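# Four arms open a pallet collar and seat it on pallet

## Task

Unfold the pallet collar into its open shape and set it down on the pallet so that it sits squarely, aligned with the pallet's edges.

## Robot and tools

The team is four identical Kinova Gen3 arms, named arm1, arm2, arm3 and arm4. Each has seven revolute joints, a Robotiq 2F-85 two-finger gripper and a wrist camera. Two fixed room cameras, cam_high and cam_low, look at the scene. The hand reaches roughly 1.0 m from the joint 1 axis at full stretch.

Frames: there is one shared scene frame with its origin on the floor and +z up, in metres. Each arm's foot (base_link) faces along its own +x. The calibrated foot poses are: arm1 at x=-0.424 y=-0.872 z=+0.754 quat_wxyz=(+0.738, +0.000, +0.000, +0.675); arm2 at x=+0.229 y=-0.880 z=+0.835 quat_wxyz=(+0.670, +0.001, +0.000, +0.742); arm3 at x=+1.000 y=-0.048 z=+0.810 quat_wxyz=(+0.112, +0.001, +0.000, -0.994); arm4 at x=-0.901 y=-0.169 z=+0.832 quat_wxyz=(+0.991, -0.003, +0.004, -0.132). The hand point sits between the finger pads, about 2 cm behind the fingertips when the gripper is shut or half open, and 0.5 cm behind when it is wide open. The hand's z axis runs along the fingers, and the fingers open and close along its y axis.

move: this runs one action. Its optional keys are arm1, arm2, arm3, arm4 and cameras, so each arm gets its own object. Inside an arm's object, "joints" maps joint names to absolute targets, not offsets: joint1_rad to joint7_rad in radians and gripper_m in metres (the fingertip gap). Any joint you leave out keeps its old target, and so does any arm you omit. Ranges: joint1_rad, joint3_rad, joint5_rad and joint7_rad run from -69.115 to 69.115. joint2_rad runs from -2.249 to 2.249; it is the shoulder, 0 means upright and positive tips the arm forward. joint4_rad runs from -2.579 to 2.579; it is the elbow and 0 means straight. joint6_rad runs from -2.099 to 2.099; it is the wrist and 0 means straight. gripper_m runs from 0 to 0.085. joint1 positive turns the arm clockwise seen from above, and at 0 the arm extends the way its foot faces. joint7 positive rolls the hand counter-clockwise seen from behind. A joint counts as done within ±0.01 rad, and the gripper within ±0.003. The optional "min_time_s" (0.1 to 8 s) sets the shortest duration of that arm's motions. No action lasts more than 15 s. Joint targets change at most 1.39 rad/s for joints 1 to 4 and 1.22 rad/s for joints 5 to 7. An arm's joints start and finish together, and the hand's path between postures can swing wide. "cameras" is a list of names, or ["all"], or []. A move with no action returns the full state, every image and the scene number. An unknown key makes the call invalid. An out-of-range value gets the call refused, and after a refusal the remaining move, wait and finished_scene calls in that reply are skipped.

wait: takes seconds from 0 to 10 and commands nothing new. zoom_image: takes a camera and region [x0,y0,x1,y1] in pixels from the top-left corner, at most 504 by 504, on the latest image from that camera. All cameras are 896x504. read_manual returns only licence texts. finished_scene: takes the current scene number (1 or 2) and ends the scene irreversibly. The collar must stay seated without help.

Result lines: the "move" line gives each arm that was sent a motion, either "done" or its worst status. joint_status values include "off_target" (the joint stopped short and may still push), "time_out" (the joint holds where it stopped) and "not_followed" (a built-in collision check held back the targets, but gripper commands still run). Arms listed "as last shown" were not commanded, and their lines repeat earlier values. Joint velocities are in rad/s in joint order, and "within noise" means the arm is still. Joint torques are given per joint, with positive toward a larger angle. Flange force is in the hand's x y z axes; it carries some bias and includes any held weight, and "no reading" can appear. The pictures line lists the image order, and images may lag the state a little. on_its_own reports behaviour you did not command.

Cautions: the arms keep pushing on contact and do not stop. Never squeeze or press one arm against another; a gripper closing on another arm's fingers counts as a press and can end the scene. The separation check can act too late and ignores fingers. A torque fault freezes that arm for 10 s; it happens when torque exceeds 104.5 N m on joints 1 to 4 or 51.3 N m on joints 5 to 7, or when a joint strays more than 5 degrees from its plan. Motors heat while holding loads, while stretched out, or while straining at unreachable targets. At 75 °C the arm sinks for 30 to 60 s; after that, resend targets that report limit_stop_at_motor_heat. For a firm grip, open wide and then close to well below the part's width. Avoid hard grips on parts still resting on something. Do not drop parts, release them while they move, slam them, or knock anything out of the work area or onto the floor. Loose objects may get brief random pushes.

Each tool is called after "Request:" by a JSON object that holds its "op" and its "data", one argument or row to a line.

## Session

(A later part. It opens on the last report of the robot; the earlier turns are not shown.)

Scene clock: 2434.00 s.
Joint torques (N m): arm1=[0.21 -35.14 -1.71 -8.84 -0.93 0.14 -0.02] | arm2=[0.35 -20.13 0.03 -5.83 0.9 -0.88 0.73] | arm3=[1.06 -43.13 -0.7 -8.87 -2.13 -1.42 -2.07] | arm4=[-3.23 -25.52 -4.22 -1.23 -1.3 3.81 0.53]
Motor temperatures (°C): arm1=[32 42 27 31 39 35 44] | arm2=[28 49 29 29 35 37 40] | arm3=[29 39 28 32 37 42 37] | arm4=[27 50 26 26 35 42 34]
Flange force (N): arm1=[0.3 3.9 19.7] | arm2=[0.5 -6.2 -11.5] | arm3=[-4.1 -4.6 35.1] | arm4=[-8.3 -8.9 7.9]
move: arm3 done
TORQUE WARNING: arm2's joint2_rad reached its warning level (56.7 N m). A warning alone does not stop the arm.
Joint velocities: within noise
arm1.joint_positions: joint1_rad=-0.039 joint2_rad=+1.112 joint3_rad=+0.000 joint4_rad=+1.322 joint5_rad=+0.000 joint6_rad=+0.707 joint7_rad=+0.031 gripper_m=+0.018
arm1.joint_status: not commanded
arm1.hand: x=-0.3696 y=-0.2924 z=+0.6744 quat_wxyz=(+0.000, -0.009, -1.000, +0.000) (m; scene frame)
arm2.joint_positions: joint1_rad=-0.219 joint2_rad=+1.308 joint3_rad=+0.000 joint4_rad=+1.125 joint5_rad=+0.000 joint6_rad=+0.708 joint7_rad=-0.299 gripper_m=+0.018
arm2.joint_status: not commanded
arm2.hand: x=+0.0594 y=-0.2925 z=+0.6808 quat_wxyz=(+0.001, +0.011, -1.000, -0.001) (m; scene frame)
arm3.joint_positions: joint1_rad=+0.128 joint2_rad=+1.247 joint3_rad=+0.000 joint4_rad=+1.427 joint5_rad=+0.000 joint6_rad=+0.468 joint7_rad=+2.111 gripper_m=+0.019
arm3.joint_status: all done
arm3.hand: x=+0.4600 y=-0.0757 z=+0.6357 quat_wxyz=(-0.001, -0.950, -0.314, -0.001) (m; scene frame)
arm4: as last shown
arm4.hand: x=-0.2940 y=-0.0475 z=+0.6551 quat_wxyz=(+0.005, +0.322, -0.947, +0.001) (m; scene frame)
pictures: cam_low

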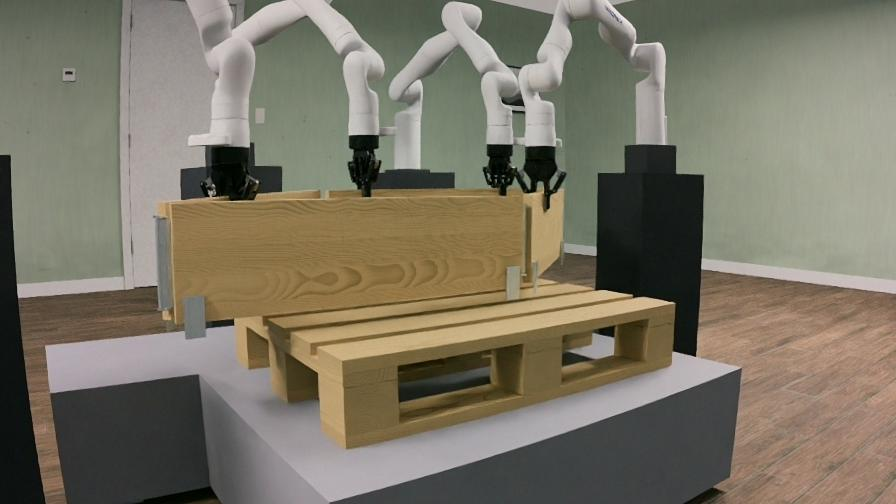

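Request:
{"op": "move", "data": {
  "arm1": {"joints": {"joint1_rad": 0.0429, "joint2_rad": 1.122, "joint4_rad": 1.2932, "joint6_rad": 0.7264, "joint7_rad": 0.1132}, "min_time_s": 2.5},
  "arm2": {"joints": {"joint1_rad": -0.1434, "joint2_rad": 1.2853, "joint4_rad": 1.1844, "joint6_rad": 0.6719, "joint7_rad": -0.2231}, "min_time_s": 2.5},
  "arm3": {"joints": {"joint1_rad": 0.2374, "joint2_rad": 1.2523, "joint4_rad": 1.4054, "joint6_rad": 0.4839, "joint7_rad": 2.4458}, "min_time_s": 2.5},
  "arm4": {"joints": {"joint1_rad": -0.6035, "joint2_rad": 1.3598, "joint4_rad": 1.0456, "joint6_rad": 0.7362, "joint7_rad": 2.1144}, "min_time_s": 2.5},
  "cameras": ["cam_low"]
}}

Scene clock: 2578.33 s.
Joint torques (N m): arm1=[0.49 -29.95 -1.76 -8.88 -0.88 -1.56 0.2] | arm2=[-0.11 -28.03 -0.26 -6.77 0.96 0.19 0.9] | arm3=[3.1 -35.53 0 -3.77 -2.52 0.95 -2.46] | arm4=[-4.78 -25.23 -6.08 1.67 -2.21 6.11 0.42]
Motor temperatures (°C): arm1=[31 44 26 31 39 34 43] | arm2=[28 39 29 28 35 36 40] | arm3=[29 51 28 31 37 41 36] | arm4=[27 48 26 25 35 42 34]
Flange force (N): arm1=[1.3 0.9 7.1] | arm2=[1.3 -1.8 4.8] | arm3=[-8.5 -8.8 26.6] | arm4=[-11.8 -16.1 12.7]
move: arm1 done; arm2 done; arm3 done; arm4 done
Joint velocities: within noise
arm1.joint_positions: joint1_rad=+0.043 joint2_rad=+1.122 joint3_rad=+0.000 joint4_rad=+1.293 joint5_rad=+0.000 joint6_rad=+0.726 joint7_rad=+0.113 gripper_m=+0.018
arm1.joint_status: all done
arm1.hand: x=-0.3216 y=-0.2924 z=+0.6745 quat_wxyz=(+0.000, -0.009, -1.000, +0.000) (m; scene frame)
arm2.joint_positions: joint1_rad=-0.143 joint2_rad=+1.285 joint3_rad=+0.000 joint4_rad=+1.184 joint5_rad=+0.000 joint6_rad=+0.672 joint7_rad=-0.223 gripper_m=+0.018
arm2.joint_status: all done
arm2.hand: x=+0.1070 y=-0.2925 z=+0.6826 quat_wxyz=(+0.001, +0.011, -1.000, -0.001) (m; scene frame)
arm3.joint_positions: joint1_rad=+0.237 joint2_rad=+1.252 joint3_rad=+0.000 joint4_rad=+1.405 joint5_rad=+0.000 joint6_rad=+0.484 joint7_rad=+2.446 gripper_m=+0.019
arm3.joint_status: all done
arm3.hand: x=+0.4549 y=-0.0166 z=+0.6357 quat_wxyz=(-0.001, -0.908, -0.418, -0.001) (m; scene frame)
arm4.joint_positions: joint1_rad=-0.603 joint2_rad=+1.360 joint3_rad=+0.000 joint4_rad=+1.046 joint5_rad=+0.000 joint6_rad=+0.736 joint7_rad=+2.114 gripper_m=+0.019
arm4.joint_status: all done
arm4.hand: x=-0.3074 y=+0.0130 z=+0.6549 quat_wxyz=(+0.005, +0.427, -0.904, +0.000) (m; scene frame)
pictures: cam_low

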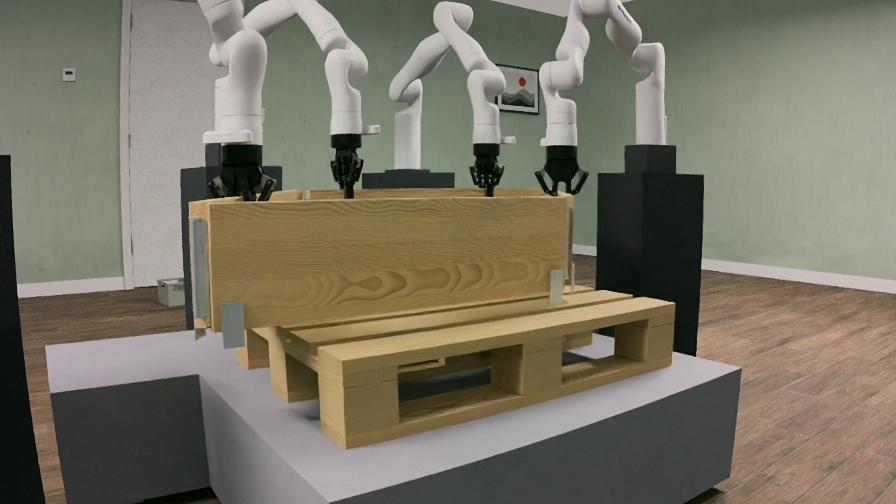

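Request:
{"op": "move", "data": {
  "arm1": {"joints": {"joint1_rad": 0.1217, "joint2_rad": 1.1391, "joint4_rad": 1.246, "joint6_rad": 0.7565, "joint7_rad": 0.192}, "min_time_s": 2.5},
  "arm2": {"joints": {"joint1_rad": -0.0654, "joint2_rad": 1.2731, "joint4_rad": 1.222, "joint6_rad": 0.6465, "joint7_rad": -0.1451}, "min_time_s": 2.5},
  "arm3": {"joints": {"joint1_rad": 0.3192, "joint2_rad": 1.2796, "joint4_rad": 1.3077, "joint6_rad": 0.5543, "joint7_rad": 2.7545}, "min_time_s": 2.5},
  "arm4": {"joints": {"joint1_rad": -0.6874, "joint2_rad": 1.3432, "joint4_rad": 1.095, "joint6_rad": 0.7034, "joint7_rad": 2.2574}, "min_time_s": 2.5},
  "cameras": []
}}

Request:
{"op": "move", "data": {
  "arm1": {"joints": {"joint1_rad": 0.1979, "joint2_rad": 1.1632, "joint4_rad": 1.1796, "joint6_rad": 0.7988, "joint7_rad": 0.2682}, "min_time_s": 2.5},
  "arm2": {"joints": {"joint1_rad": 0.0145, "joint2_rad": 1.267, "joint4_rad": 1.2411, "joint6_rad": 0.6335, "joint7_rad": -0.0652}, "min_time_s": 2.5},
  "arm3": {"joints": {"joint1_rad": 0.366, "joint2_rad": 1.3245, "joint4_rad": 1.1607, "joint6_rad": 0.6564, "joint7_rad": 3.0282}, "min_time_s": 2.5},
  "arm4": {"joints": {"joint1_rad": -0.7539, "joint2_rad": 1.3104, "joint4_rad": 1.1967, "joint6_rad": 0.6345, "joint7_rad": 2.4178}, "min_time_s": 2.5},
  "cameras": ["all"]
}}

Scene clock: 2598.93 s.
Joint torques (N m): arm1=[0.02 -29.38 -2.23 -8.13 -1.13 -0.97 0.18] | arm2=[-0.5 -25.57 -0.82 -5.33 0.69 0.54 0.77] | arm3=[5.47 -33.48 0.6 -0.57 -2.73 4.1 -2.4] | arm4=[-7.34 -24.56 -8.97 3.52 -3.26 7.34 0.35]
Motor temperatures (°C): arm1=[31 43 26 31 39 34 43] | arm2=[28 40 29 28 35 36 40] | arm3=[29 50 28 31 37 41 36] | arm4=[27 47 26 25 35 43 34]
Flange force (N): arm1=[0.1 2.0 6.6] | arm2=[0.8 -0.1 2.1] | arm3=[-11.2 -14.4 27.5] | arm4=[-8.6 -22.7 14.9]
move: arm1 done; arm2 done; arm3 done; arm4 done
Joint velocities: within noise
arm1.joint_positions: joint1_rad=+0.122 joint2_rad=+1.139 joint3_rad=+0.000 joint4_rad=+1.246 joint5_rad=+0.000 joint6_rad=+0.756 joint7_rad=+0.192 gripper_m=+0.018
arm1.joint_status: all done
arm1.hand: x=-0.2742 y=-0.2924 z=+0.6743 quat_wxyz=(+0.000, -0.009, -1.000, +0.000) (m; scene frame)
arm2.joint_positions: joint1_rad=-0.065 joint2_rad=+1.273 joint3_rad=+0.000 joint4_rad=+1.222 joint5_rad=+0.000 joint6_rad=+0.646 joint7_rad=-0.145 gripper_m=+0.018
arm2.joint_status: all done
arm2.hand: x=+0.1544 y=-0.2925 z=+0.6825 quat_wxyz=(+0.001, +0.011, -1.000, -0.001) (m; scene frame)
arm3.joint_positions: joint1_rad=+0.319 joint2_rad=+1.280 joint3_rad=+0.000 joint4_rad=+1.308 joint5_rad=+0.000 joint6_rad=+0.554 joint7_rad=+2.755 gripper_m=+0.019
arm3.joint_status: all done
arm3.hand: x=+0.4368 y=+0.0300 z=+0.6356 quat_wxyz=(-0.001, -0.855, -0.518, -0.001) (m; scene frame)
arm4.joint_positions: joint1_rad=-0.687 joint2_rad=+1.343 joint3_rad=+0.000 joint4_rad=+1.095 joint5_rad=+0.000 joint6_rad=+0.703 joint7_rad=+2.257 gripper_m=+0.019
arm4.joint_status: all done
arm4.hand: x=-0.3333 y=+0.0584 z=+0.6549 quat_wxyz=(+0.005, +0.526, -0.850, -0.001) (m; scene frame)
pictures: none
No camera images: "cameras" was empty.

Scene clock: 2601.73 s.
Joint torques (N m): arm1=[0.76 -28.79 -1.69 -7.26 -0.98 -0.31 0.23] | arm2=[-0.47 -23.66 -1.08 -3.69 0.63 1.27 0.84] | arm3=[8.48 -30.26 2.41 3.36 -2.39 7.88 -2.36] | arm4=[-11.05 -22.41 -12.98 7.48 -4.21 9.08 0.17]
Motor temperatures (°C): arm1=[31 43 26 31 39 34 43] | arm2=[28 40 29 28 35 36 40] | arm3=[29 50 28 31 37 41 36] | arm4=[27 47 26 25 35 43 34]
Flange force (N): arm1=[0.6 4.2 5.9] | arm2=[1.0 2.2 0.8] | arm3=[-12.1 -24.0 27.2] | arm4=[-3.8 -33.4 17.4]
move: arm1 done; arm2 done; arm3 done; arm4 done
Joint velocities: within noise
arm1.joint_positions: joint1_rad=+0.198 joint2_rad=+1.163 joint3_rad=+0.000 joint4_rad=+1.180 joint5_rad=+0.000 joint6_rad=+0.799 joint7_rad=+0.268 gripper_m=+0.018
arm1.joint_status: all done
arm1.hand: x=-0.2267 y=-0.2924 z=+0.6744 quat_wxyz=(+0.000, -0.009, -1.000, +0.000) (m; scene frame)
arm2.joint_positions: joint1_rad=+0.015 joint2_rad=+1.267 joint3_rad=+0.000 joint4_rad=+1.241 joint5_rad=+0.000 joint6_rad=+0.633 joint7_rad=-0.065 gripper_m=+0.018
arm2.joint_status: all done
arm2.hand: x=+0.2019 y=-0.2924 z=+0.6824 quat_wxyz=(+0.001, +0.011, -1.000, -0.001) (m; scene frame)
arm3.joint_positions: joint1_rad=+0.366 joint2_rad=+1.325 joint3_rad=+0.000 joint4_rad=+1.161 joint5_rad=+0.000 joint6_rad=+0.656 joint7_rad=+3.028 gripper_m=+0.019
arm3.joint_status: all done
arm3.hand: x=+0.4100 y=+0.0607 z=+0.6356 quat_wxyz=(-0.001, -0.791, -0.612, +0.000) (m; scene frame)
arm4.joint_positions: joint1_rad=-0.754 joint2_rad=+1.310 joint3_rad=+0.000 joint4_rad=+1.197 joint5_rad=+0.000 joint6_rad=+0.634 joint7_rad=+2.418 gripper_m=+0.019
arm4.joint_status: all done
arm4.hand: x=-0.3676 y=+0.0863 z=+0.6551 quat_wxyz=(+0.005, +0.619, -0.785, -0.001) (m; scene frame)
pictures: arm1_cam_wrist, arm2_cam_wrist, arm3_cam_wrist, arm4_cam_wrist, cam_high, cam_low

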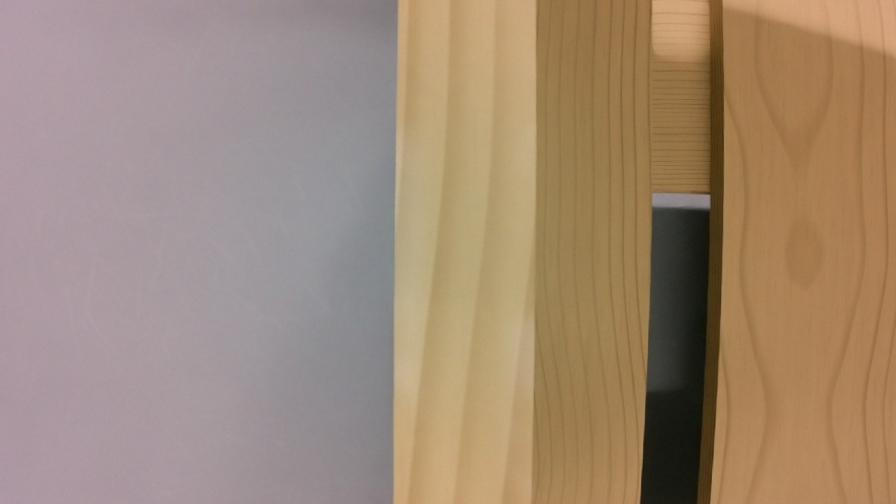

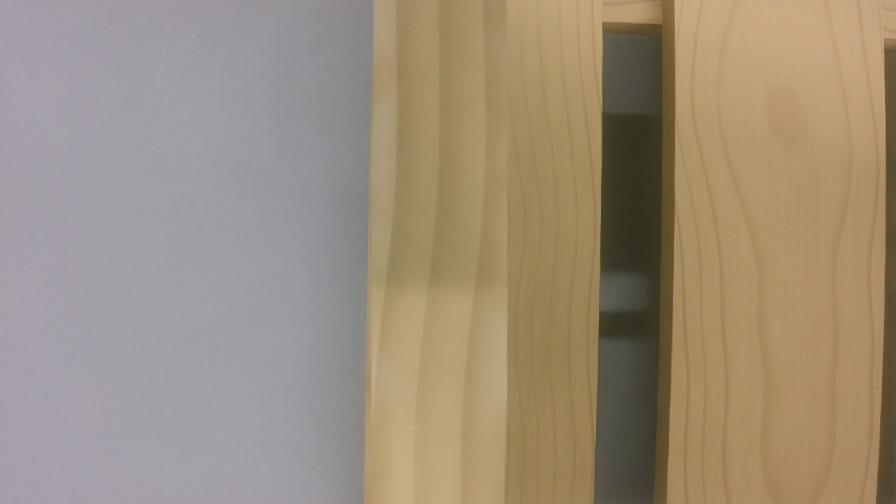

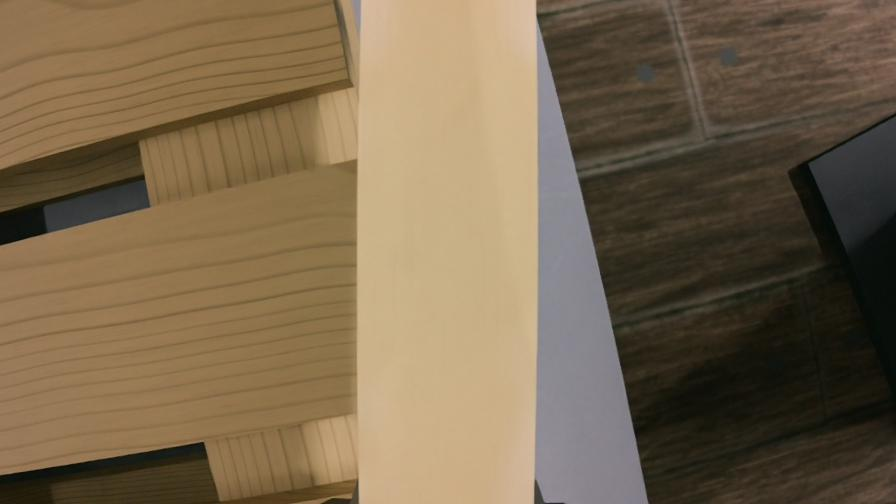

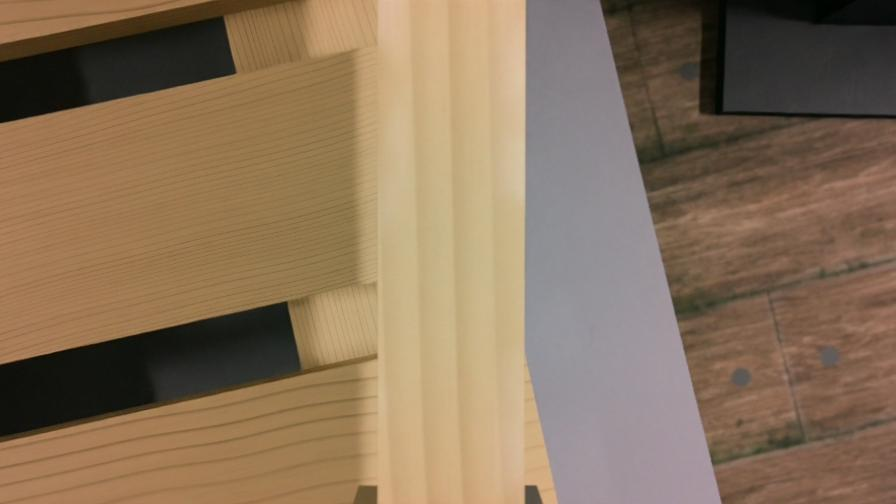

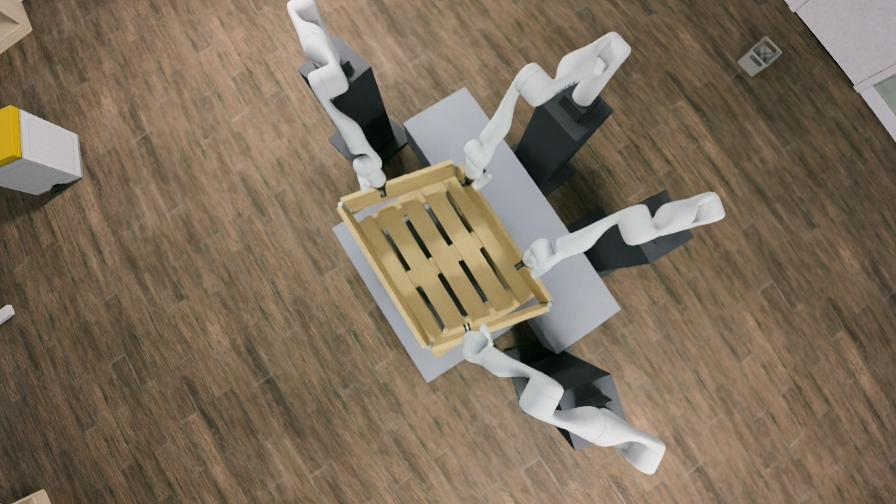

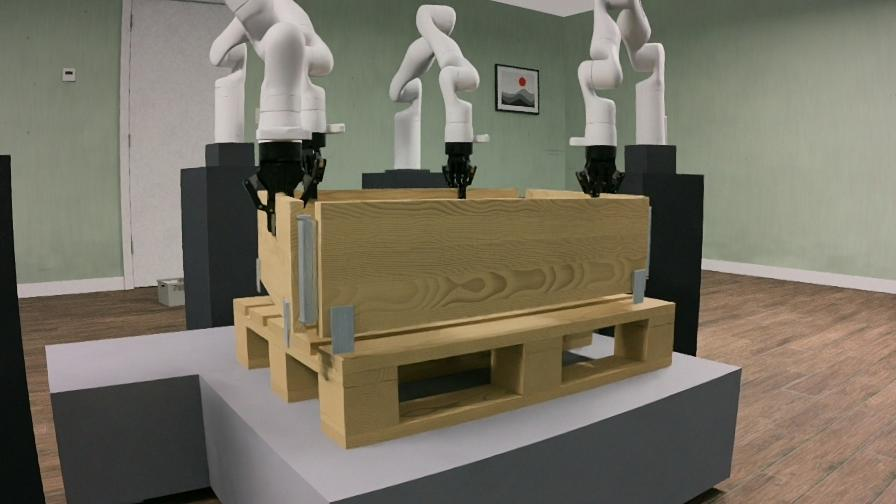

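Request:
{"op": "move", "data": {
  "arm1": {"joints": {"joint1_rad": 0.2898, "joint2_rad": 1.2013, "joint4_rad": 1.0775, "joint6_rad": 0.8628, "joint7_rad": 0.3441}, "min_time_s": 3},
  "arm2": {"joints": {"joint1_rad": 0.1162, "joint2_rad": 1.2542, "joint4_rad": 1.2821, "joint6_rad": 0.6053, "joint7_rad": 0.0205}, "min_time_s": 3},
  "arm3": {"joints": {"joint1_rad": 0.3643, "joint2_rad": 1.3633, "joint4_rad": 1.0428, "joint6_rad": 0.7355, "joint7_rad": 3.2604}, "min_time_s": 3},
  "arm4": {"joints": {"joint1_rad": -0.7878, "joint2_rad": 1.2842, "joint4_rad": 1.282, "joint6_rad": 0.5754, "joint7_rad": 2.614}, "min_time_s": 3},
  "cameras": ["all"]
}}

Scene clock: 2787.93 s.
Joint torques (N m): arm1=[1.11 -29.19 -1.54 -8.97 -0.97 -1.34 0.15] | arm2=[0.04 -22.94 -0.75 -0.5 0.72 3.2 0.9] | arm3=[9.18 -34.38 3.72 -4.24 -1.26 4.82 -1.75] | arm4=[-6.66 -28.79 -8.68 0.85 -2.67 5.33 0.17]
Motor temperatures (°C): arm1=[31 39 26 30 39 34 43] | arm2=[27 38 28 27 34 36 40] | arm3=[29 41 28 31 37 43 36] | arm4=[28 46 27 26 35 43 34]
Flange force (N): arm1=[2.0 0.9 3.3] | arm2=[1.4 9.1 4.9] | arm3=[-10.7 -9.3 22.7] | arm4=[2.7 -18.6 20.3]
move: arm1 done; arm2 done; arm3 done; arm4 done
Joint velocities: within noise
arm1.joint_positions: joint1_rad=+0.290 joint2_rad=+1.201 joint3_rad=+0.000 joint4_rad=+1.077 joint5_rad=+0.000 joint6_rad=+0.863 joint7_rad=+0.344 gripper_m=+0.018
arm1.joint_status: all done
arm1.hand: x=-0.1671 y=-0.2947 z=+0.6744 quat_wxyz=(+0.000, -0.017, -1.000, +0.000) (m; scene frame)
arm2.joint_positions: joint1_rad=+0.116 joint2_rad=+1.254 joint3_rad=+0.000 joint4_rad=+1.282 joint5_rad=+0.000 joint6_rad=+0.605 joint7_rad=+0.021 gripper_m=+0.018
arm2.joint_status: all done
arm2.hand: x=+0.2616 y=-0.3016 z=+0.6823 quat_wxyz=(+0.001, +0.003, -1.000, -0.001) (m; scene frame)
arm3.joint_positions: joint1_rad=+0.364 joint2_rad=+1.363 joint3_rad=+0.000 joint4_rad=+1.043 joint5_rad=+0.000 joint6_rad=+0.736 joint7_rad=+3.260 gripper_m=+0.019
arm3.joint_status: all done
arm3.hand: x=+0.3873 y=+0.0628 z=+0.6356 quat_wxyz=(-0.001, -0.714, -0.700, +0.000) (m; scene frame)
arm4.joint_positions: joint1_rad=-0.788 joint2_rad=+1.284 joint3_rad=+0.000 joint4_rad=+1.282 joint5_rad=+0.000 joint6_rad=+0.575 joint7_rad=+2.614 gripper_m=+0.019
arm4.joint_status: all done
arm4.hand: x=-0.3925 y=+0.0952 z=+0.6553 quat_wxyz=(+0.005, +0.705, -0.709, -0.002) (m; scene frame)
pictures: arm1_cam_wrist, arm2_cam_wrist, arm3_cam_wrist, arm4_cam_wrist, cam_high, cam_low

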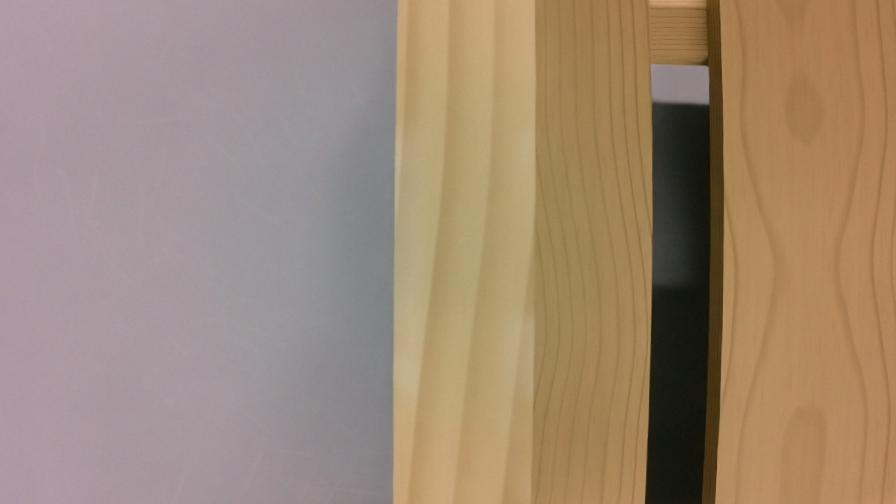

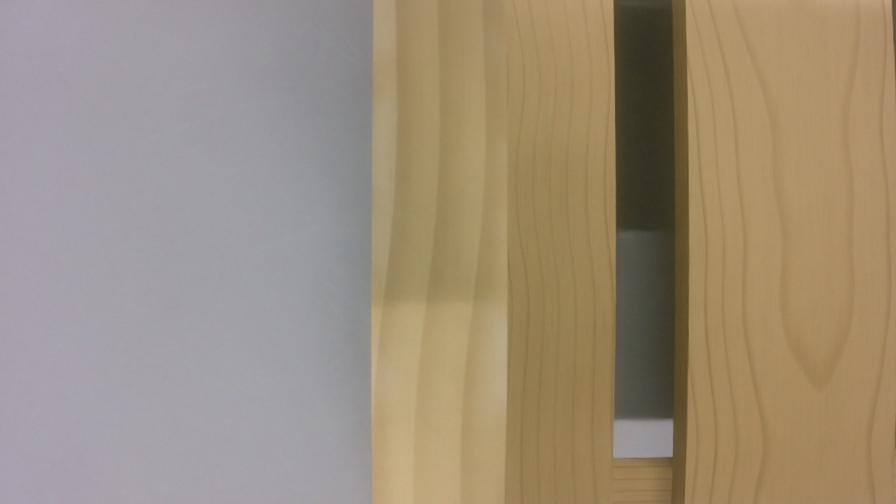

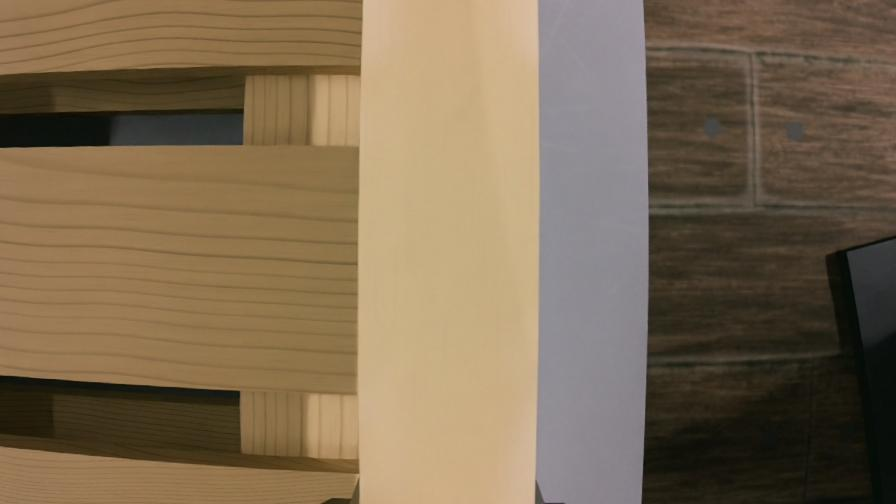

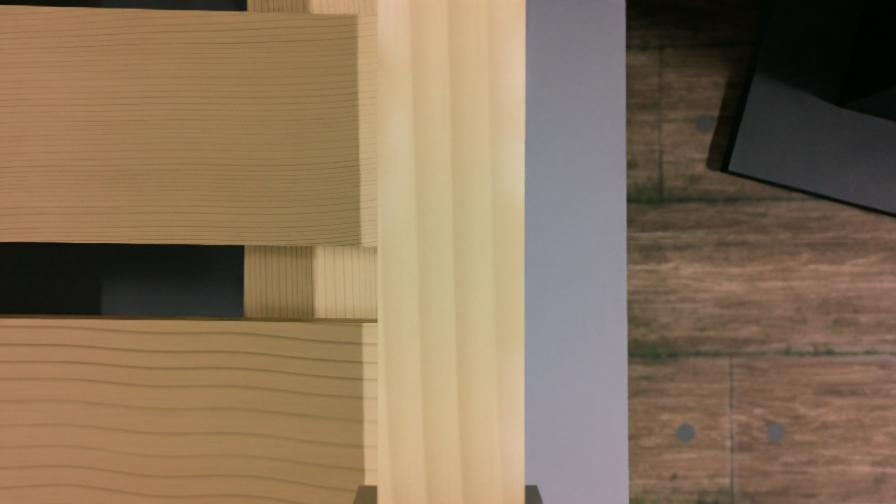

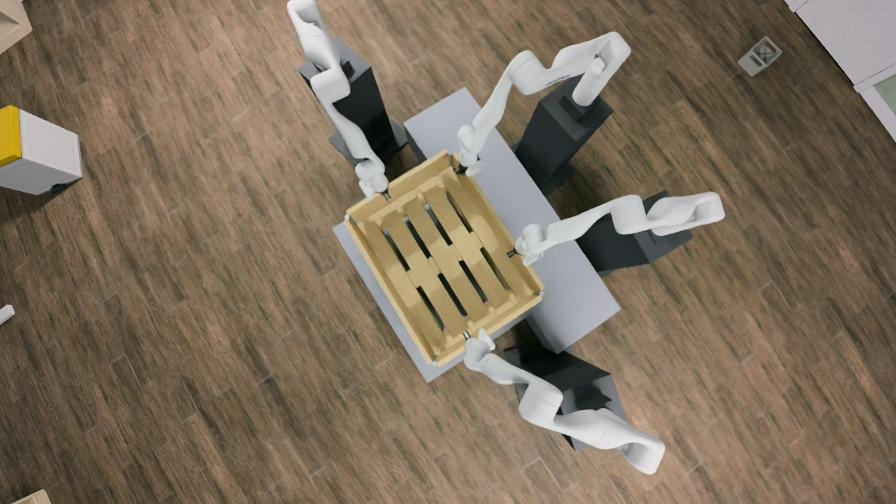

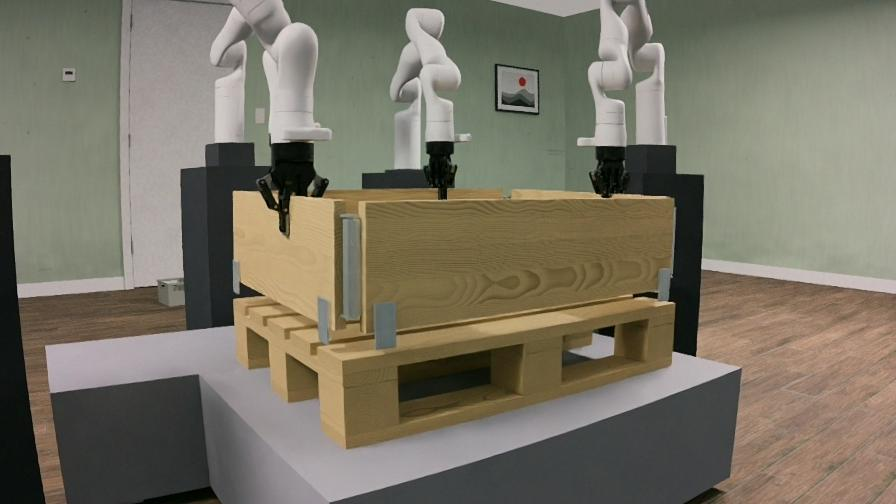

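Request:
{"op": "zoom_image", "data": {
  "camera": "cam_low",
  "region": [220, 180, 460, 380]
}}

Request:
{"op": "zoom_image", "data": {
  "camera": "cam_low",
  "region": [540, 180, 700, 340]
}}

Scaled by 2.100 from the camera's 896x504 image, which has a finer 1280x720 frame.

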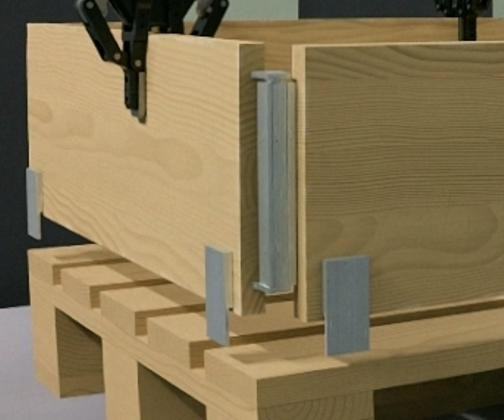

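Scaled by 3.150 from the camera's 896x504 image, which has a finer 1280x720 frame.

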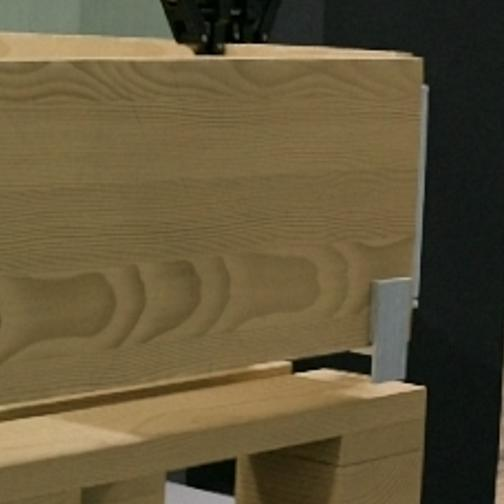

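Request:
{"op": "move", "data": {
  "arm1": {"joints": {"gripper_m": 0.06}},
  "cameras": []
}}

Request:
{"op": "move", "data": {
  "arm1": {"joints": {"joint1_rad": 0.2898, "joint2_rad": 1.0496, "joint4_rad": 1.0816, "joint6_rad": 1.0104, "joint7_rad": 0.3441}, "min_time_s": 1.0},
  "cameras": []
}}

Request:
{"op": "move", "data": {
  "arm1": {"joints": {"joint1_rad": 0.3583, "joint2_rad": 0.8264, "joint4_rad": 1.487, "joint6_rad": 0.8282, "joint7_rad": 0.4126}, "min_time_s": 1.2},
  "cameras": ["arm1_cam_wrist"]
}}

Scene clock: 2938.00 s.
Joint torques (N m): arm1=[-0.6 -27.33 -0.96 -6.96 0.25 -0.01 0.4] | arm2=[2.56 -22.36 1.46 -0.56 1.16 2.91 0.78] | arm3=[9.44 -32.76 5.08 -3.03 -0.44 5.63 -1.82] | arm4=[-7.28 -30.33 -8.7 0.99 -2.85 5.96 -0.31]
Motor temperatures (°C): arm1=[31 38 26 30 39 34 43] | arm2=[27 37 28 27 34 37 40] | arm3=[30 40 28 31 37 42 36] | arm4=[28 49 27 25 35 42 34]
Flange force (N): arm1=[-1.2 2.5 2.7] | arm2=[5.6 9.1 3.4] | arm3=[-10.9 -10.0 21.5] | arm4=[4.1 -20.2 24.2]
move: arm1 done
Joint velocities: within noise
arm1.joint_positions: joint1_rad=+0.290 joint2_rad=+1.201 joint3_rad=+0.000 joint4_rad=+1.077 joint5_rad=+0.000 joint6_rad=+0.863 joint7_rad=+0.344 gripper_m=+0.060
arm1.joint_status: all done
arm1.hand: x=-0.1671 y=-0.2947 z=+0.6744 quat_wxyz=(+0.000, -0.017, -1.000, +0.000) (m; scene frame)
arm2, arm3, arm4: as last shown
arm3.hand: x=+0.3873 y=+0.0629 z=+0.6356 quat_wxyz=(-0.001, -0.714, -0.700, +0.000) (m; scene frame)
pictures: none
No camera images: "cameras" was empty.

Scene clock: 2939.33 s.
Joint torques (N m): arm1=[-0.5 -26.74 -1.04 -7.73 0.26 -0.05 0.39] | arm2=[2.63 -22.49 1.56 -0.52 1.11 2.98 0.8] | arm3=[9.51 -32.64 5.1 -2.96 -0.46 5.64 -1.85] | arm4=[-7.23 -30.19 -8.68 1.08 -2.85 5.98 -0.36]
Motor temperatures (°C): arm1=[31 38 26 30 39 34 43] | arm2=[27 37 28 27 34 37 40] | arm3=[30 40 28 31 37 42 36] | arm4=[28 49 27 25 35 42 34]
Flange force (N): arm1=[-1.2 3.0 2.1] | arm2=[5.7 9.2 3.7] | arm3=[-10.9 -10.1 21.4] | arm4=[4.0 -20.3 24.1]
move: arm1 done
Joint velocities: within noise
arm1.joint_positions: joint1_rad=+0.290 joint2_rad=+1.050 joint3_rad=+0.000 joint4_rad=+1.082 joint5_rad=+0.000 joint6_rad=+1.010 joint7_rad=+0.344 gripper_m=+0.060
arm1.joint_status: all done
arm1.hand: x=-0.1670 y=-0.2947 z=+0.7692 quat_wxyz=(+0.000, -0.017, -1.000, +0.000) (m; scene frame)
arm2, arm3, arm4: as last shown
pictures: none
No camera images: "cameras" was empty.

Scene clock: 2940.97 s.
Joint torques (N m): arm1=[-0.54 -23.25 -1.06 -6.73 0.22 0 0.4] | arm2=[2.65 -22.46 1.59 -0.57 1.15 2.93 0.8] | arm3=[9.52 -32.63 5.13 -2.95 -0.46 5.64 -1.84] | arm4=[-7.24 -30.22 -8.75 1.11 -2.85 6 -0.36]
Motor temperatures (°C): arm1=[31 38 26 30 39 34 43] | arm2=[27 37 28 27 34 37 40] | arm3=[30 40 28 31 37 42 36] | arm4=[28 49 27 25 35 42 34]
Flange force (N): arm1=[-1.3 2.4 2.7] | arm2=[5.7 9.0 3.6] | arm3=[-11.0 -10.1 21.4] | arm4=[3.9 -20.4 24.2]
move: arm1 done
Joint velocities: within noise
arm1.joint_positions: joint1_rad=+0.358 joint2_rad=+0.826 joint3_rad=+0.000 joint4_rad=+1.487 joint5_rad=+0.000 joint6_rad=+0.828 joint7_rad=+0.413 gripper_m=+0.060
arm1.joint_status: all done
arm1.hand: x=-0.1671 y=-0.3948 z=+0.7994 quat_wxyz=(+0.000, -0.017, -1.000, +0.000) (m; scene frame)
arm2, arm3, arm4: as last shown
pictures: arm1_cam_wrist

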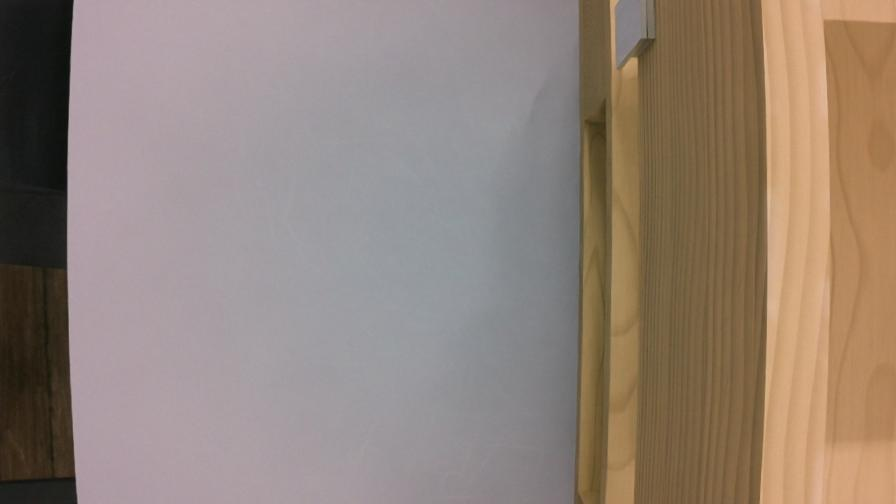

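Request:
{"op": "move", "data": {
  "arm2": {"joints": {"joint1_rad": 0.1163, "joint2_rad": 1.3123, "joint4_rad": 1.262, "joint6_rad": 0.5673, "joint7_rad": 0.0206}, "min_time_s": 2},
  "arm3": {"joints": {"joint1_rad": 0.3579, "joint2_rad": 1.4266, "joint4_rad": 0.9982, "joint6_rad": 0.7168, "joint7_rad": 3.254}, "min_time_s": 2},
  "arm4": {"joints": {"joint1_rad": -0.7819, "joint2_rad": 1.3466, "joint4_rad": 1.2473, "joint6_rad": 0.5477, "joint7_rad": 2.6199}, "min_time_s": 2},
  "cameras": ["arm1_cam_wrist", "arm3_cam_wrist", "arm4_cam_wrist", "cam_low"]
}}

Request:
{"op": "zoom_image", "data": {
  "camera": "cam_low",
  "region": [220, 180, 460, 380]
}}

Request:
{"op": "zoom_image", "data": {
  "camera": "arm1_cam_wrist",
  "region": [560, 0, 860, 252]
}}

Scene clock: 3107.47 s.
Joint torques (N m): arm1=[-0.51 -23.22 -1.08 -6.72 0.24 -0.02 0.39] | arm2=[4.74 -24.06 4.02 -2.96 1.9 1.32 0.83] | arm3=[5.97 -35.69 2.42 -5.88 -1.17 4.04 -1.85] | arm4=[-4.81 -31.08 -6.09 -1.38 -1.88 4.15 -0.17]
Motor temperatures (°C): arm1=[31 38 26 29 39 34 43] | arm2=[27 37 28 27 34 37 39] | arm3=[29 44 28 31 37 42 36] | arm4=[27 49 26 25 35 43 34]
Flange force (N): arm1=[-1.3 2.4 2.7] | arm2=[9.8 4.1 2.6] | arm3=[-6.3 -3.7 22.3] | arm4=[2.8 -13.0 21.4]
move: arm2 done; arm3 done; arm4 done
Joint velocities: within noise
arm1: as last shown
arm2.joint_positions: joint1_rad=+0.116 joint2_rad=+1.312 joint3_rad=+0.000 joint4_rad=+1.262 joint5_rad=+0.000 joint6_rad=+0.567 joint7_rad=+0.021 gripper_m=+0.018
arm2.joint_status: all done
arm2.hand: x=+0.2615 y=-0.3046 z=+0.6522 quat_wxyz=(+0.001, +0.003, -1.000, -0.001) (m; scene frame)
arm3.joint_positions: joint1_rad=+0.358 joint2_rad=+1.427 joint3_rad=+0.000 joint4_rad=+0.998 joint5_rad=+0.000 joint6_rad=+0.717 joint7_rad=+3.254 gripper_m=+0.019
arm3.joint_status: all done
arm3.hand: x=+0.3863 y=+0.0589 z=+0.6055 quat_wxyz=(-0.001, -0.714, -0.700, +0.000) (m; scene frame)
arm4.joint_positions: joint1_rad=-0.782 joint2_rad=+1.347 joint3_rad=+0.000 joint4_rad=+1.247 joint5_rad=+0.000 joint6_rad=+0.548 joint7_rad=+2.620 gripper_m=+0.019
arm4.joint_status: all done
arm4.hand: x=-0.3918 y=+0.0917 z=+0.6253 quat_wxyz=(+0.005, +0.705, -0.709, -0.002) (m; scene frame)
pictures: arm1_cam_wrist, arm3_cam_wrist, arm4_cam_wrist, cam_low

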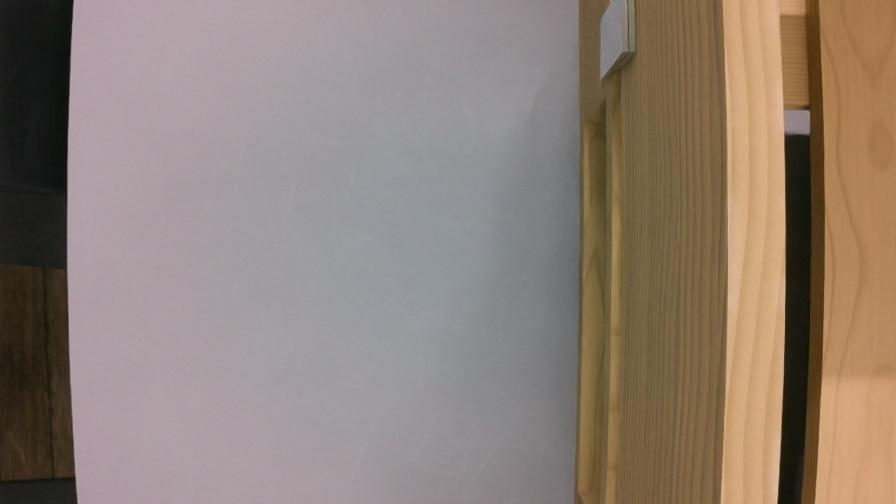

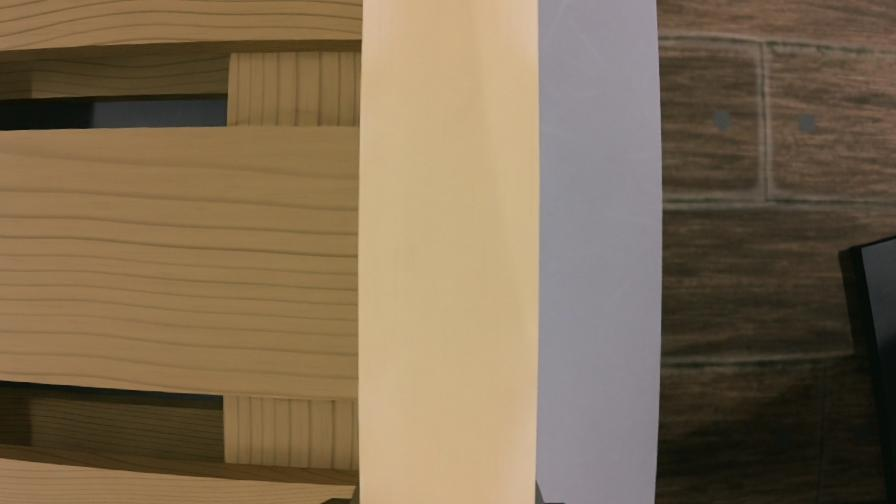

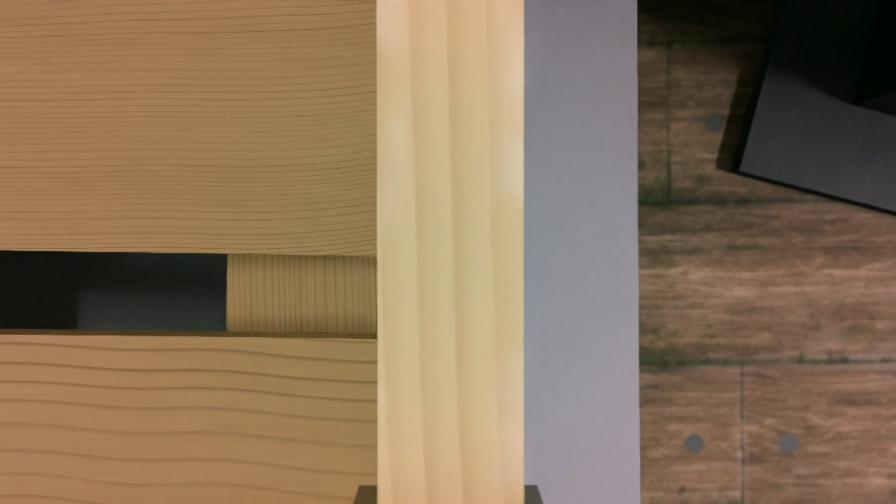

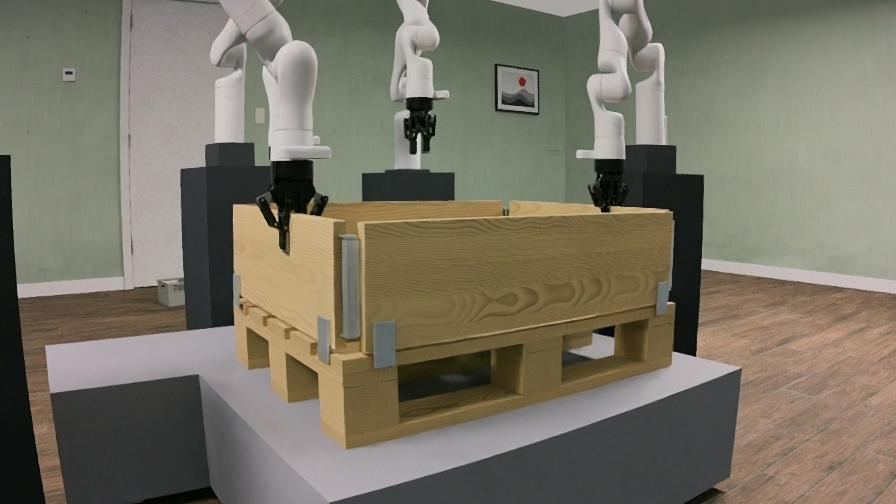

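Scaled by 2.100 from the camera's 896x504 image, which has a finer 1280x720 frame.

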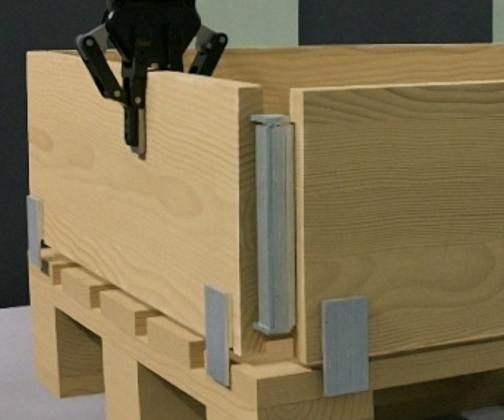

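Scaled by 1.680 from the camera's 896x504 image, which has a finer 1280x720 frame.

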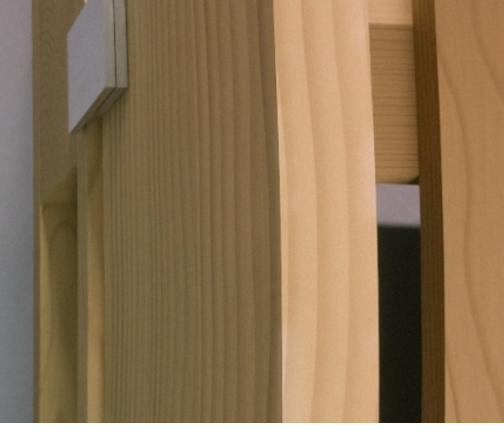

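Request:
{"op": "move", "data": {
  "arm2": {"joints": {"joint1_rad": 0.1163, "joint2_rad": 1.3272, "joint4_rad": 1.2582, "joint6_rad": 0.5562, "joint7_rad": 0.0206}, "min_time_s": 1.2},
  "arm3": {"joints": {"joint1_rad": 0.3555, "joint2_rad": 1.4433, "joint4_rad": 0.9866, "joint6_rad": 0.7117, "joint7_rad": 3.2516}, "min_time_s": 1.2},
  "arm4": {"joints": {"joint1_rad": -0.7795, "joint2_rad": 1.3629, "joint4_rad": 1.239, "joint6_rad": 0.5397, "joint7_rad": 2.6223}, "min_time_s": 1.2},
  "cameras": ["arm1_cam_wrist", "cam_low"]
}}

Request:
{"op": "zoom_image", "data": {
  "camera": "arm1_cam_wrist",
  "region": [560, 0, 800, 202]
}}

Scene clock: 3164.67 s.
Joint torques (N m): arm1=[-0.59 -23.24 -1.09 -6.72 0.22 0.01 0.41] | arm2=[5.49 -25.61 5.02 -3.05 2.09 1.51 0.84] | arm3=[6.32 -30.38 1.77 -6.05 -1.52 2.35 -1.8] | arm4=[-4.24 -30.32 -5.65 -1.84 -1.8 3.67 -0.21]
Motor temperatures (°C): arm1=[31 38 26 29 39 34 43] | arm2=[27 37 28 27 34 36 39] | arm3=[29 43 28 31 37 42 36] | arm4=[27 47 26 25 35 43 34]
Flange force (N): arm1=[-1.4 2.3 2.8] | arm2=[11.0 4.8 5.9] | arm3=[-7.6 1.0 9.7] | arm4=[2.9 -10.8 18.7]
move: arm2 done; arm3 done; arm4 done
Joint velocities: within noise
arm1: as last shown
arm2.joint_positions: joint1_rad=+0.116 joint2_rad=+1.327 joint3_rad=+0.000 joint4_rad=+1.258 joint5_rad=+0.000 joint6_rad=+0.556 joint7_rad=+0.021 gripper_m=+0.018
arm2.joint_status: all done
arm2.hand: x=+0.2615 y=-0.3059 z=+0.6443 quat_wxyz=(+0.001, +0.003, -1.000, -0.001) (m; scene frame)
arm3.joint_positions: joint1_rad=+0.355 joint2_rad=+1.443 joint3_rad=+0.000 joint4_rad=+0.987 joint5_rad=+0.000 joint6_rad=+0.712 joint7_rad=+3.252 gripper_m=+0.019
arm3.joint_status: all done
arm3.hand: x=+0.3863 y=+0.0574 z=+0.5975 quat_wxyz=(-0.001, -0.714, -0.700, +0.000) (m; scene frame)
arm4.joint_positions: joint1_rad=-0.780 joint2_rad=+1.363 joint3_rad=+0.000 joint4_rad=+1.239 joint5_rad=+0.000 joint6_rad=+0.540 joint7_rad=+2.622 gripper_m=+0.019
arm4.joint_status: all done
arm4.hand: x=-0.3919 y=+0.0901 z=+0.6173 quat_wxyz=(+0.005, +0.705, -0.709, -0.002) (m; scene frame)
pictures: arm1_cam_wrist, cam_low

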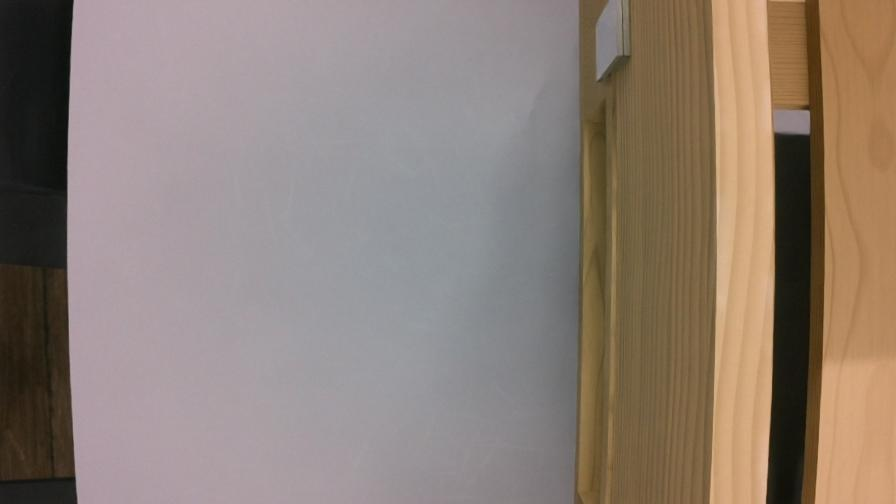

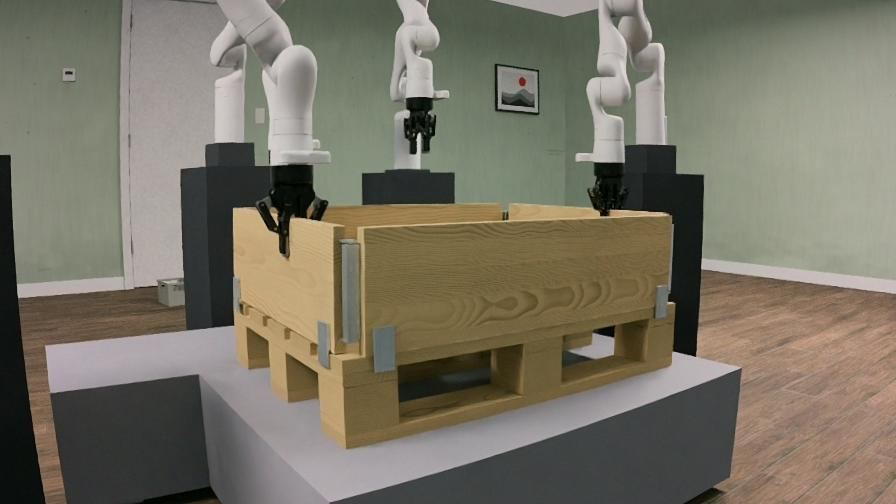

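Scaled by 2.100 from the camera's 896x504 image, which has a finer 1280x720 frame.

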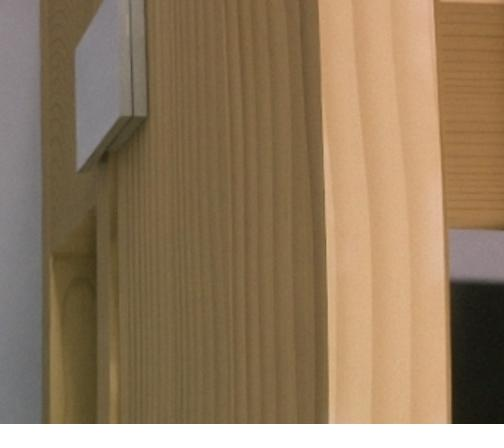

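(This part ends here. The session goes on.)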